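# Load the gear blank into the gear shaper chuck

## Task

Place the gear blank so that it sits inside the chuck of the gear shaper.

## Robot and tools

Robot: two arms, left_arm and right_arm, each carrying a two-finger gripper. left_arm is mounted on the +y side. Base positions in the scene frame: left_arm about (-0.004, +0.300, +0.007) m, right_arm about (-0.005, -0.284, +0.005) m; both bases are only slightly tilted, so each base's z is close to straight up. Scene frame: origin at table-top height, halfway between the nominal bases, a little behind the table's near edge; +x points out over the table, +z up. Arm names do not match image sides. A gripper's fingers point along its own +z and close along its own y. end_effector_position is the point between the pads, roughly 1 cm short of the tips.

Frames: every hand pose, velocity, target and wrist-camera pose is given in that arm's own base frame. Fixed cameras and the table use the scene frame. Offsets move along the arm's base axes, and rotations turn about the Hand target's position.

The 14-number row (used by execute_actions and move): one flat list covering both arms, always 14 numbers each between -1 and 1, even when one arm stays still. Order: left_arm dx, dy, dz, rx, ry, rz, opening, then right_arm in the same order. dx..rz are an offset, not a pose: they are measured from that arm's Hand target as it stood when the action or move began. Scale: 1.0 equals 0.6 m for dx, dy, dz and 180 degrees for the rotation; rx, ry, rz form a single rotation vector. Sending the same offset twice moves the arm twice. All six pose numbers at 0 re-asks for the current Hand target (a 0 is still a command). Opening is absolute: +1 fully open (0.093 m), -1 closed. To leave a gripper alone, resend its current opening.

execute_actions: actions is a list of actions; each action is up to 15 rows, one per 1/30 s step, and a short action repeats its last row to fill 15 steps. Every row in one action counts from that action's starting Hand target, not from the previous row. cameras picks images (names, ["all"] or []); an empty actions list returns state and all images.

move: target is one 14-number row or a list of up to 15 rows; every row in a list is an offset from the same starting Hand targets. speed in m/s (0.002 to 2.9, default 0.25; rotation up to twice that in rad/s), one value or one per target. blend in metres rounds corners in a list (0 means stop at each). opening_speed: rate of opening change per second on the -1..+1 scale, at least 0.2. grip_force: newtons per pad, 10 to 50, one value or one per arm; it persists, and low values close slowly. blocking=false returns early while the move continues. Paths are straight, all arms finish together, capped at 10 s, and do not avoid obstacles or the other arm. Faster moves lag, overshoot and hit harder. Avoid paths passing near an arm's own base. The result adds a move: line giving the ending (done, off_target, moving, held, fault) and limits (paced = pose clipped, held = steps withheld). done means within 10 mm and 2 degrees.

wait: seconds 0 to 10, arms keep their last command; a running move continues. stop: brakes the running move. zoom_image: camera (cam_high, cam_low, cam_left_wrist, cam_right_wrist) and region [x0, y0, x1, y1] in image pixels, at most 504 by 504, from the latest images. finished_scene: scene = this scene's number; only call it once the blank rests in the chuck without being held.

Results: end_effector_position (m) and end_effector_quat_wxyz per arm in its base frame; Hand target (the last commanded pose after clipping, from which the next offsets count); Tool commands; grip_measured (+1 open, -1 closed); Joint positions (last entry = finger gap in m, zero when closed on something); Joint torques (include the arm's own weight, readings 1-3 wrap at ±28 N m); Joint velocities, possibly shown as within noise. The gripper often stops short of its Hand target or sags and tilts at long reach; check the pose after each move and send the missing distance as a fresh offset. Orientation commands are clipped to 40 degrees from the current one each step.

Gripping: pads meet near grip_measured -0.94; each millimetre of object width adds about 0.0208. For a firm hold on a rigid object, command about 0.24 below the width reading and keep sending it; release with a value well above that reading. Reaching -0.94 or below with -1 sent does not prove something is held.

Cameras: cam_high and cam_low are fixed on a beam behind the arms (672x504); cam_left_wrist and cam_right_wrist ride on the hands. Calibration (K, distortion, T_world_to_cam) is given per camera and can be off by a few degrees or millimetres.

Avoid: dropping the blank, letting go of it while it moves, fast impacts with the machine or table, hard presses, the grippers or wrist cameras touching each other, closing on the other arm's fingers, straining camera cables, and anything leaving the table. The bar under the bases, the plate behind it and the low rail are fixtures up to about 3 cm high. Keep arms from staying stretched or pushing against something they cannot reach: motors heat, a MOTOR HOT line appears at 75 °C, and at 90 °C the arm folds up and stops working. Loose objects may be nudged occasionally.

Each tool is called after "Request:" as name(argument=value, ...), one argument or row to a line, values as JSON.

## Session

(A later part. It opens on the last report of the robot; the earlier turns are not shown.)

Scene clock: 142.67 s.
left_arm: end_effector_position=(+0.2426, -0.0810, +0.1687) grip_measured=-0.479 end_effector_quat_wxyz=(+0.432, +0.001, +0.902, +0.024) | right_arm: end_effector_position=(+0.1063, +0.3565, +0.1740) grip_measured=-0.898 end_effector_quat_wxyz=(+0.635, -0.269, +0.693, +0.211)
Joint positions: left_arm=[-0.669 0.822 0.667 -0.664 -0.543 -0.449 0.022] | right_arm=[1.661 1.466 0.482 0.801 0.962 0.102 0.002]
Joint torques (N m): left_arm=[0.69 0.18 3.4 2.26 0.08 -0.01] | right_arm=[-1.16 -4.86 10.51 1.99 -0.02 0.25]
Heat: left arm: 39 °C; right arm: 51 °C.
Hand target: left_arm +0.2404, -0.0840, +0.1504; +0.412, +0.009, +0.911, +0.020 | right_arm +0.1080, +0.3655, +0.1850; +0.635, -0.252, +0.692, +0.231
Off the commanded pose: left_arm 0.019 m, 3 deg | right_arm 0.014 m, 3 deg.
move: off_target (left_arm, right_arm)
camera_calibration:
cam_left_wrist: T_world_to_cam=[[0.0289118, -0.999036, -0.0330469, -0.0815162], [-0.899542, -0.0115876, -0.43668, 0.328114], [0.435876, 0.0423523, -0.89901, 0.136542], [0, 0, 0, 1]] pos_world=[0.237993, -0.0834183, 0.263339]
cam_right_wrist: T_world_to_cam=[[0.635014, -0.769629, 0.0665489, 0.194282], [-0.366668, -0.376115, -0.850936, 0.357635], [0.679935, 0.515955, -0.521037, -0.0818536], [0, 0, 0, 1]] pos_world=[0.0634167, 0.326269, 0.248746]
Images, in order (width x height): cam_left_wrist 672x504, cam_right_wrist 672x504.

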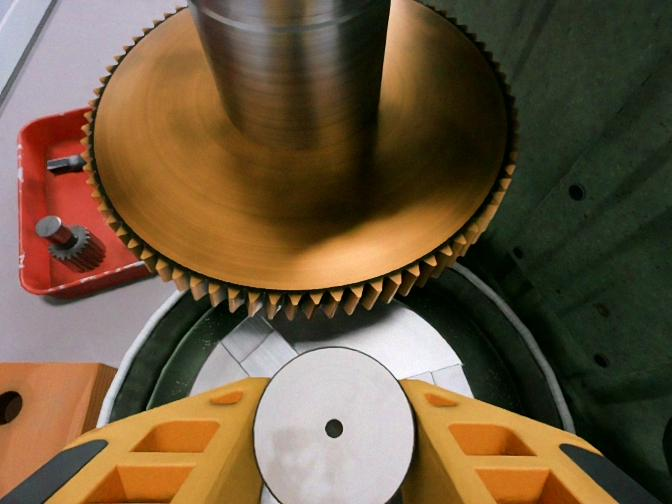

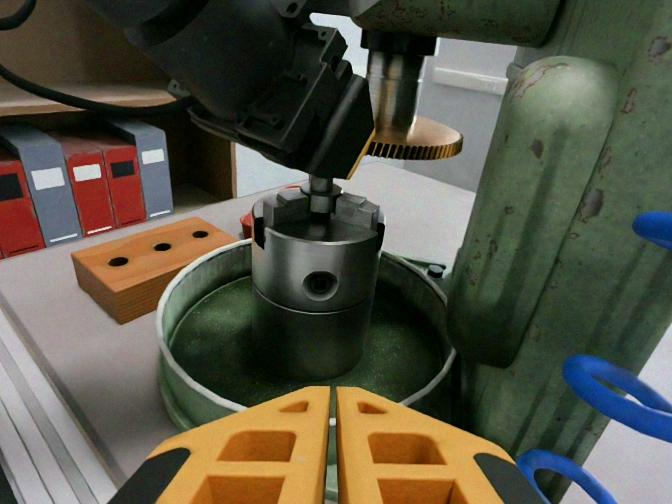

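Request:
move(
  target=[
    [0.002,0.003,-0.008,0.004,0.006,0,-0.65,0,0,0,0,0,0,-0.9],
    [-0.003,-0.003,-0.014,0.004,0.01,0,-0.65,0,0,0,0,0,0,-0.9],
    [0.002,0,-0.018,0.004,0.004,0,-0.65,0,0,0,0,0,0,-0.9],
  ],
  speed=0.025,
  blend=0.0008,
  cameras=["cam_right_wrist","cam_left_wrist"],
)

Request:
zoom_image(
  camera="cam_right_wrist",
  region=[295, 165, 345, 205],
)

Request:
zoom_image(
  camera="cam_left_wrist",
  region=[230, 320, 440, 504],
)

Scene clock: 153.80 s.
left_arm: end_effector_position=(+0.2448, -0.0805, +0.1672) grip_measured=-0.480 end_effector_quat_wxyz=(+0.437, -0.004, +0.899, +0.023) | right_arm: end_effector_position=(+0.1063, +0.3565, +0.1740) grip_measured=-0.898 end_effector_quat_wxyz=(+0.635, -0.269, +0.693, +0.211)
Joint positions: left_arm=[-0.664 0.821 0.652 -0.638 -0.546 -0.449 0.022] | right_arm=[1.661 1.466 0.482 0.801 0.962 0.102 0.002]
Joint torques (N m): left_arm=[0.51 1.44 2.3 2.25 0.14 0.04] | right_arm=[-1.17 -4.88 10.51 1.99 -0.02 0.26]
Heat: left arm: 39 °C; right arm: 51 °C.
Hand target: left_arm +0.2416, -0.0840, +0.1396; +0.406, +0.012, +0.913, +0.025 | right_arm +0.1080, +0.3655, +0.1850; +0.635, -0.252, +0.692, +0.231
Off the commanded pose: left_arm 0.028 m, 4 deg | right_arm 0.014 m, 3 deg.
move: off_target (left_arm, right_arm)
camera_calibration:
cam_left_wrist: T_world_to_cam=[[0.0365081, -0.998967, -0.0270513, -0.0840869], [-0.894535, -0.0206, -0.446523, 0.329107], [0.445505, 0.0405001, -0.894363, 0.130861], [0, 0, 0, 1]] pos_world=[0.239168, -0.0825204, 0.261716]
cam_right_wrist: T_world_to_cam=[[0.635014, -0.769629, 0.0665489, 0.194282], [-0.366668, -0.376115, -0.850936, 0.357635], [0.679935, 0.515955, -0.521037, -0.0818536], [0, 0, 0, 1]] pos_world=[0.0634167, 0.326269, 0.248746]
Images, in order (width x height): cam_left_wrist 672x504, cam_right_wrist 672x504.

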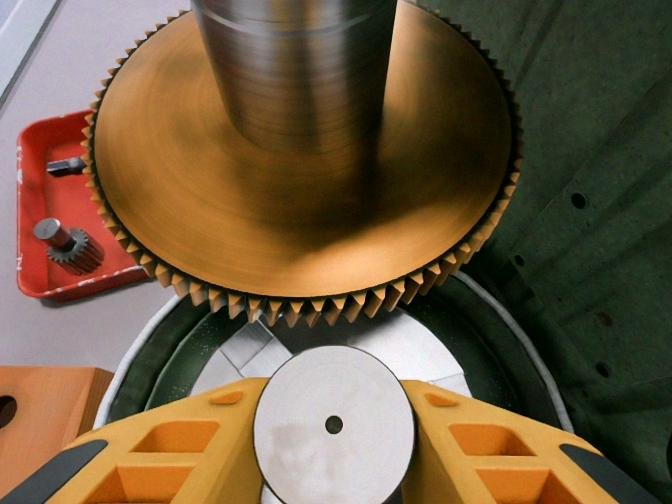

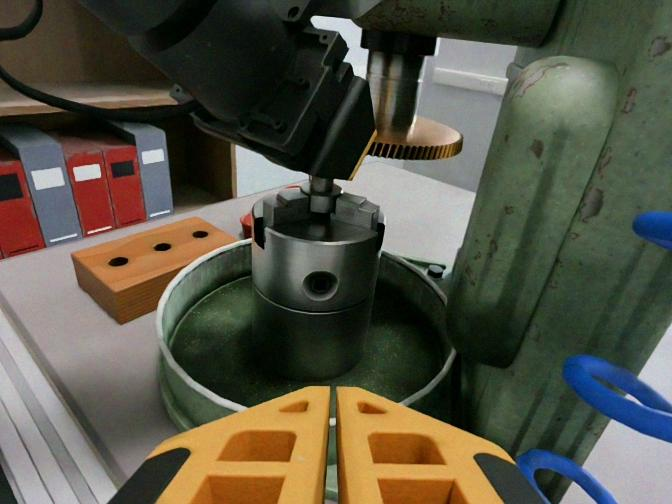

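Scaled by 10.080 from the camera's 672x504 image, which has a finer 960x720 frame.

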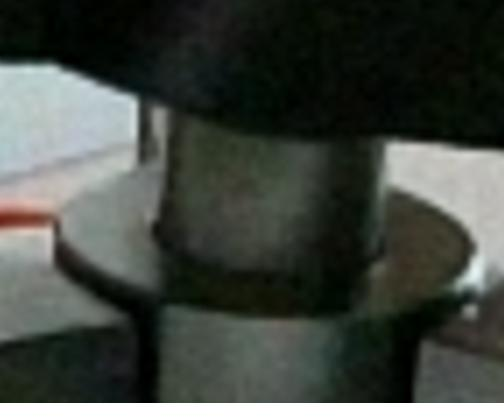

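Scaled by 2.400 from the camera's 672x504 image, which has a finer 960x720 frame.

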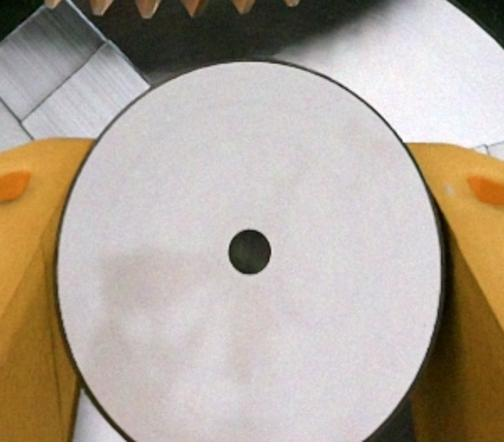

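Request:
move(
  target=[
    [-0.0018,0.0025,0.0507,0,-0.017,0,-0.65,0,0,0,0,0,0,-0.9],
    [-0.0018,0.0025,0.0507,0,-0.017,0,-0.12,0,0,0,0,0,0,-0.9],
  ],
  speed=0.06,
  opening_speed=0.5,
  cameras=["cam_right_wrist","cam_left_wrist"],
)

Request:
zoom_image(
  camera="cam_left_wrist",
  region=[230, 300, 440, 480],
)

Scene clock: 165.13 s.
left_arm: end_effector_position=(+0.2412, -0.0792, +0.1664) grip_measured=-0.122 end_effector_quat_wxyz=(+0.431, +0.002, +0.902, +0.029) | right_arm: end_effector_position=(+0.1063, +0.3565, +0.1740) grip_measured=-0.898 end_effector_quat_wxyz=(+0.635, -0.269, +0.693, +0.211)
Joint positions: left_arm=[-0.672 0.818 0.659 -0.668 -0.551 -0.449 0.039] | right_arm=[1.661 1.466 0.482 0.801 0.962 0.102 0.002]
Joint torques (N m): left_arm=[-0.61 -1.09 7.79 1.91 -0.24 0.12] | right_arm=[-1.17 -4.83 10.5 1.98 -0.02 0.26]
Heat: left arm: 39 °C; right arm: 52 °C.
Hand target: left_arm +0.2405, -0.0826, +0.1701; +0.430, +0.011, +0.902, +0.026 | right_arm +0.1080, +0.3655, +0.1850; +0.635, -0.252, +0.692, +0.231
Off the commanded pose: left_arm 0.005 m, 1 deg | right_arm 0.014 m, 3 deg.
move: off_target (right_arm)
camera_calibration:
cam_left_wrist: T_world_to_cam=[[0.0313686, -0.998588, -0.0428665, -0.0787647], [-0.900587, -0.00963536, -0.434569, 0.32586], [0.433542, 0.0522369, -0.899618, 0.136413], [0, 0, 0, 1]] pos_world=[0.236796, -0.0826395, 0.260952]
cam_right_wrist: T_world_to_cam=[[0.635014, -0.769629, 0.0665489, 0.194282], [-0.366668, -0.376115, -0.850936, 0.357635], [0.679935, 0.515955, -0.521037, -0.0818536], [0, 0, 0, 1]] pos_world=[0.0634167, 0.326269, 0.248746]
Images, in order (width x height): cam_left_wrist 672x504, cam_right_wrist 672x504.

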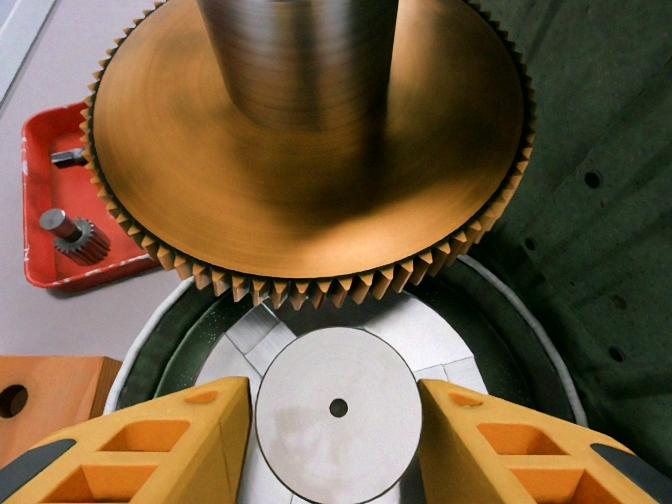

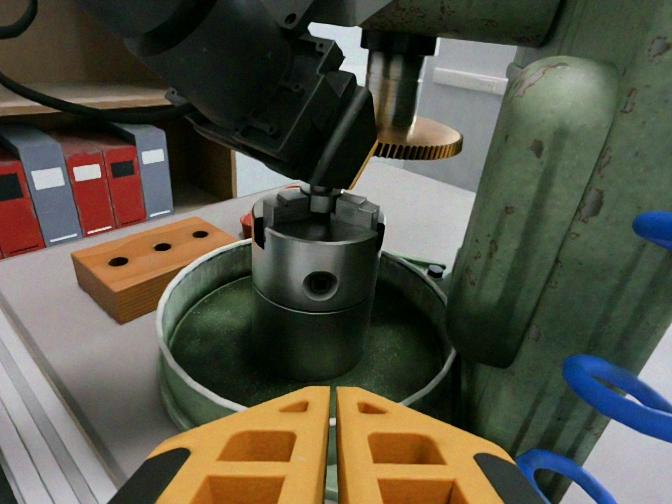

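Scaled by 2.400 from the camera's 672x504 image, which has a finer 960x720 frame.

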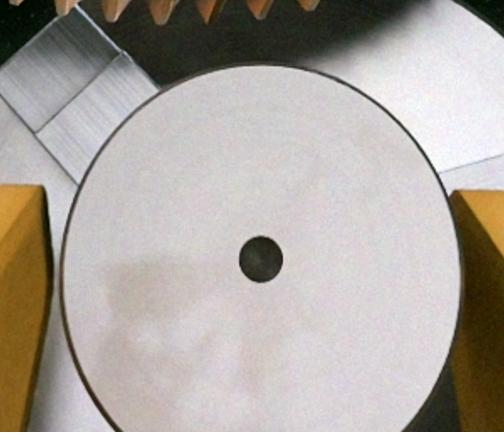

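Request:
move(
  target=[
    [0,0.0,0.002,0,0,0,0.05,0,0,0,0,0,0,-0.9],
    [-0.004,0.0,0.075,0,-0.003,0,0.05,0,0,0,0,0,0,-0.9],
    [-0.0117,0.0,0.064,0,-0.003,0,-0.97,0,0,0,0,0,0,-0.9],
  ],
  speed=0.08,
  cameras=["cam_right_wrist","cam_left_wrist"],
)

Request:
zoom_image(
  camera="cam_right_wrist",
  region=[270, 110, 370, 220],
)

Scene clock: 173.43 s.
left_arm: end_effector_position=(+0.2361, -0.0837, +0.2092) grip_measured=-0.963 end_effector_quat_wxyz=(+0.435, +0.014, +0.900, +0.026) | right_arm: end_effector_position=(+0.1063, +0.3565, +0.1740) grip_measured=-0.898 end_effector_quat_wxyz=(+0.635, -0.269, +0.693, +0.211)
Joint positions: left_arm=[-0.709 0.831 0.83 -0.825 -0.566 -0.453 0] | right_arm=[1.661 1.466 0.482 0.801 0.962 0.102 0.002]
Joint torques (N m): left_arm=[-0.66 -1.87 5.93 1.91 -0.38 -0.08] | right_arm=[-1.16 -4.88 10.5 1.99 -0.02 0.26]
Heat: left arm: 39 °C; right arm: 52 °C.
Hand target: left_arm +0.2335, -0.0825, +0.2084; +0.434, +0.011, +0.900, +0.026 | right_arm +0.1080, +0.3655, +0.1850; +0.635, -0.252, +0.692, +0.231
Off the commanded pose: left_arm 0.003 m, 0 deg | right_arm 0.014 m, 3 deg.
move: off_target (right_arm)
camera_calibration:
cam_left_wrist: T_world_to_cam=[[0.00673105, -0.998884, -0.0467504, -0.0746631], [-0.897051, 0.0146272, -0.441686, 0.34257], [0.441877, 0.0449105, -0.895951, 0.174033], [0, 0, 0, 1]] pos_world=[0.230904, -0.0874065, 0.303743]
cam_right_wrist: T_world_to_cam=[[0.635014, -0.769629, 0.0665489, 0.194282], [-0.366668, -0.376115, -0.850936, 0.357635], [0.679935, 0.515955, -0.521037, -0.0818536], [0, 0, 0, 1]] pos_world=[0.0634167, 0.326269, 0.248746]
Images, in order (width x height): cam_left_wrist 672x504, cam_right_wrist 672x504.

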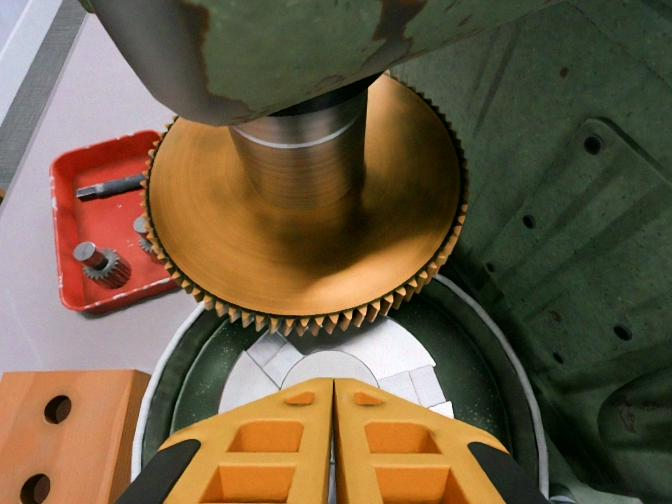

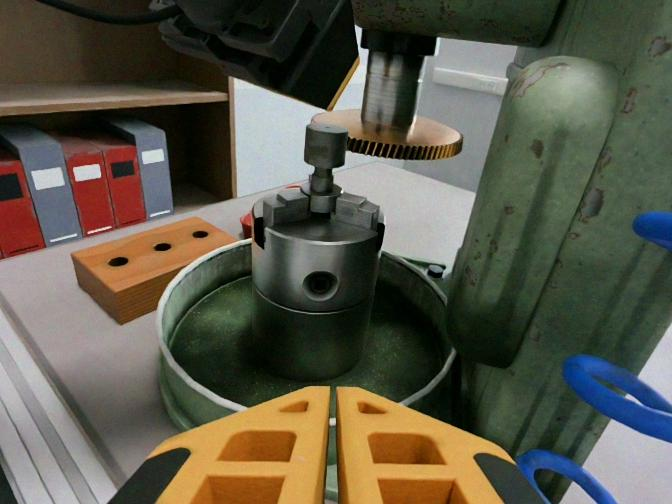

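Scaled by 4.582 from the camera's 672x504 image, which has a finer 960x720 frame.

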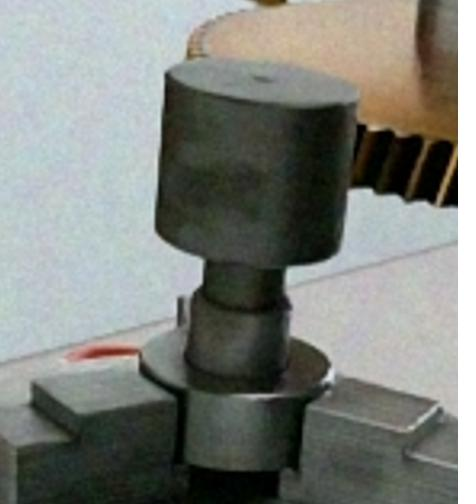

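Request:
move(
  target=[
    [-0.003,0.01,-0.01,0,0,0,-0.97,0,0,0,0,0,0,-0.9],
    [-0.005,0.006,-0.05,0,0,0,-0.97,0,0,0,0,0,0,-0.9],
    [-0.008,0.016,-0.065,0,0,0,-0.97,0,0,0,0,0,0,-0.9],
    [-0.008,-0.004,-0.07,0,0,0,-0.97,0,0,0,0,0,0,-0.9],
    [-0.008,0.016,-0.075,0,0,0,-0.97,0,0,0,0,0,0,-0.9],
    [-0.008,0.002,-0.078,0,0,0,-0.97,0,0,0,0,0,0,-0.9],
  ],
  speed=0.04,
  blend=0.001,
  cameras=["cam_right_wrist"],
)

Request:
zoom_image(
  camera="cam_right_wrist",
  region=[270, 110, 370, 220],
)

Scene clock: 183.10 s.
left_arm: end_effector_position=(+0.2398, -0.0811, +0.1942) grip_measured=-0.963 end_effector_quat_wxyz=(+0.483, -0.013, +0.876, +0.008) | right_arm: end_effector_position=(+0.1063, +0.3565, +0.1740) grip_measured=-0.898 end_effector_quat_wxyz=(+0.635, -0.269, +0.693, +0.211)
Joint positions: left_arm=[-0.72 0.739 0.663 -0.636 -0.615 -0.461 0] | right_arm=[1.661 1.466 0.482 0.801 0.962 0.102 0.002]
Joint torques (N m): left_arm=[-0.69 1.66 3.6 1.37 0.06 -0.11] | right_arm=[-1.16 -4.85 10.5 1.98 -0.02 0.25]
Heat: left arm: 39 °C; right arm: 52 °C.
Hand target: left_arm +0.2286, -0.0813, +0.1615; +0.434, +0.011, +0.900, +0.026 | right_arm +0.1080, +0.3655, +0.1850; +0.635, -0.252, +0.692, +0.231
Off the commanded pose: left_arm 0.034 m, 7 deg | right_arm 0.014 m, 3 deg.
move: off_target (left_arm, right_arm)
camera_calibration:
cam_right_wrist: T_world_to_cam=[[0.635014, -0.769629, 0.0665489, 0.194282], [-0.366668, -0.376115, -0.850936, 0.357635], [0.679935, 0.515955, -0.521037, -0.0818536], [0, 0, 0, 1]] pos_world=[0.0634167, 0.326269, 0.248746]
Images, in order (width x height): cam_right_wrist 672x504.

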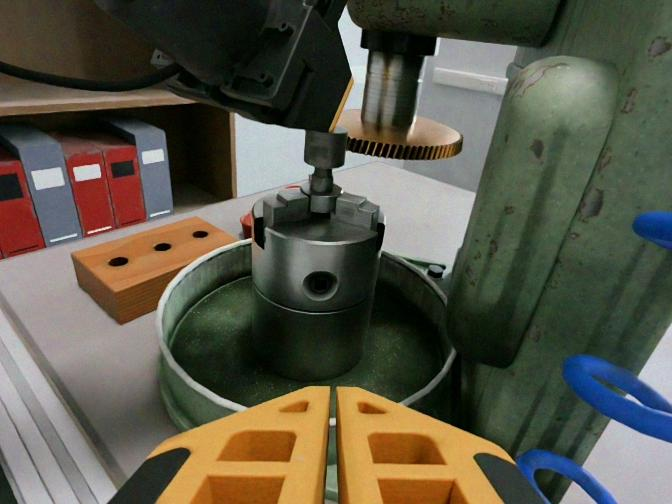

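Scaled by 4.582 from the camera's 672x504 image, which has a finer 960x720 frame.

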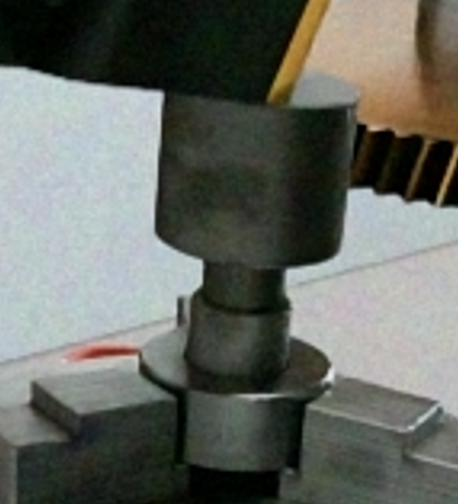

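Request:
move(
  target=[
    [-0.006,0.014,-0.004,0,-0.01,0,-0.97,0,0,0,0,0,0,-0.9],
    [-0.006,-0.012,-0.004,0,-0.01,0,-0.97,0,0,0,0,0,0,-0.9],
    [-0.012,0.014,-0.006,0,-0.01,0,-0.97,0,0,0,0,0,0,-0.9],
    [-0.012,-0.010,-0.006,0,-0.01,0,-0.97,0,0,0,0,0,0,-0.9],
    [0.004,0.010,-0.006,0,-0.01,0,-0.97,0,0,0,0,0,0,-0.9],
    [-0.006,0.004,-0.008,0,-0.01,0,-0.97,0,0,0,0,0,0,-0.9],
  ],
  speed=0.05,
  blend=0.001,
  cameras=["cam_right_wrist"],
)

Request:
zoom_image(
  camera="cam_right_wrist",
  region=[270, 110, 370, 220],
)

Scene clock: 190.83 s.
left_arm: end_effector_position=(+0.2341, -0.0797, +0.1759) grip_measured=-0.963 end_effector_quat_wxyz=(+0.478, -0.009, +0.878, +0.013) | right_arm: end_effector_position=(+0.1063, +0.3565, +0.1740) grip_measured=-0.898 end_effector_quat_wxyz=(+0.635, -0.269, +0.693, +0.211)
Joint positions: left_arm=[-0.742 0.715 0.596 -0.618 -0.632 -0.476 0] | right_arm=[1.661 1.466 0.482 0.801 0.962 0.102 0.002]
Joint torques (N m): left_arm=[-0.79 0.32 4.9 1.54 -0.1 0] | right_arm=[-1.16 -4.88 10.47 1.99 -0.02 0.25]
Heat: left arm: 39 °C; right arm: 53 °C.
Hand target: left_arm +0.2251, -0.0789, +0.1568; +0.448, +0.010, +0.893, +0.026 | right_arm +0.1080, +0.3655, +0.1850; +0.635, -0.252, +0.692, +0.231
Off the commanded pose: left_arm 0.021 m, 5 deg | right_arm 0.014 m, 3 deg.
move: off_target (left_arm, right_arm)
camera_calibration:
cam_right_wrist: T_world_to_cam=[[0.635014, -0.769629, 0.0665489, 0.194282], [-0.366668, -0.376115, -0.850936, 0.357635], [0.679935, 0.515955, -0.521037, -0.0818536], [0, 0, 0, 1]] pos_world=[0.0634167, 0.326269, 0.248746]
Images, in order (width x height): cam_right_wrist 672x504.

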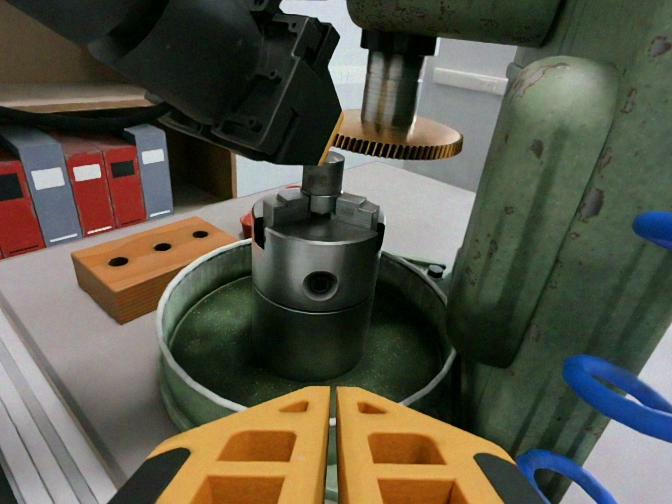

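Scaled by 4.582 from the camera's 672x504 image, which has a finer 960x720 frame.

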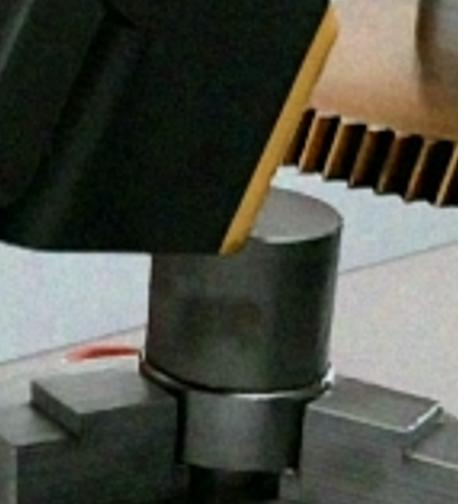

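Seated. Retract.

Request:
move(
  target=[
    [-0.012,-0.003,0.06,0,0,0,-0.97,0,0,0,0,0,0,-0.9],
    [-0.04,0.0,0.14,0,0,0,-0.97,0,0,0,0,0,0,-0.9],
  ],
  speed=0.12,
  blend=0.02,
  cameras=["cam_right_wrist"],
)

Request:
zoom_image(
  camera="cam_right_wrist",
  region=[270, 110, 370, 220],
)

Scene clock: 195.20 s.
left_arm: end_effector_position=(+0.2007, -0.0777, +0.2346) grip_measured=-0.963 end_effector_quat_wxyz=(+0.445, +0.016, +0.895, +0.029) | right_arm: end_effector_position=(+0.1063, +0.3565, +0.1740) grip_measured=-0.898 end_effector_quat_wxyz=(+0.635, -0.269, +0.693, +0.211)
Joint positions: left_arm=[-0.903 0.765 0.925 -1.074 -0.707 -0.617 0] | right_arm=[1.661 1.466 0.482 0.801 0.962 0.102 0.002]
Joint torques (N m): left_arm=[-0.62 0.7 7.84 1.74 -0.45 -0.09] | right_arm=[-1.16 -4.83 10.51 1.99 -0.02 0.25]
Heat: left arm: 39 °C; right arm: 53 °C.
Hand target: left_arm +0.2011, -0.0789, +0.2408; +0.448, +0.011, +0.893, +0.026 | right_arm +0.1080, +0.3655, +0.1850; +0.635, -0.252, +0.692, +0.231
Off the commanded pose: left_arm 0.006 m, 1 deg | right_arm 0.014 m, 3 deg.
move: off_target (right_arm); blend cut to 0.0182 m at target 1
camera_calibration:
cam_right_wrist: T_world_to_cam=[[0.635014, -0.769629, 0.0665489, 0.194282], [-0.366668, -0.376115, -0.850936, 0.357635], [0.679935, 0.515955, -0.521037, -0.0818536], [0, 0, 0, 1]] pos_world=[0.0634167, 0.326269, 0.248746]
Images, in order (width x height): cam_right_wrist 672x504.

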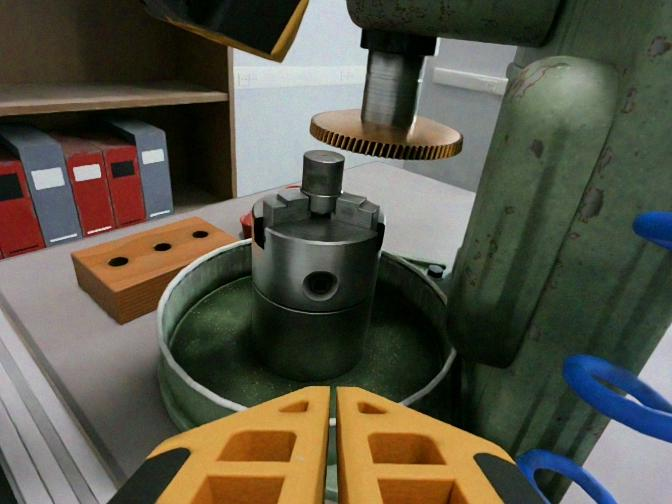

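Scaled by 4.582 from the camera's 672x504 image, which has a finer 960x720 frame.

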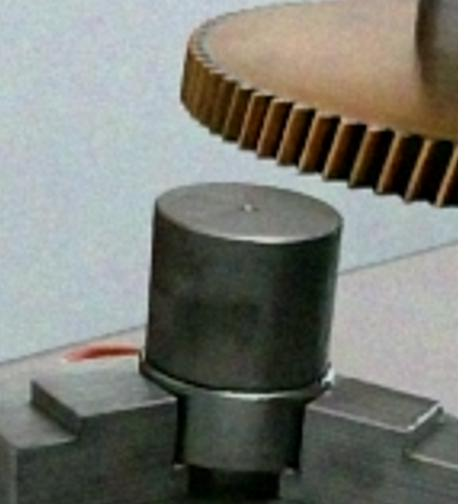

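Request:
finished_scene(
  scene=2,
)

The scene is finished: the task was done.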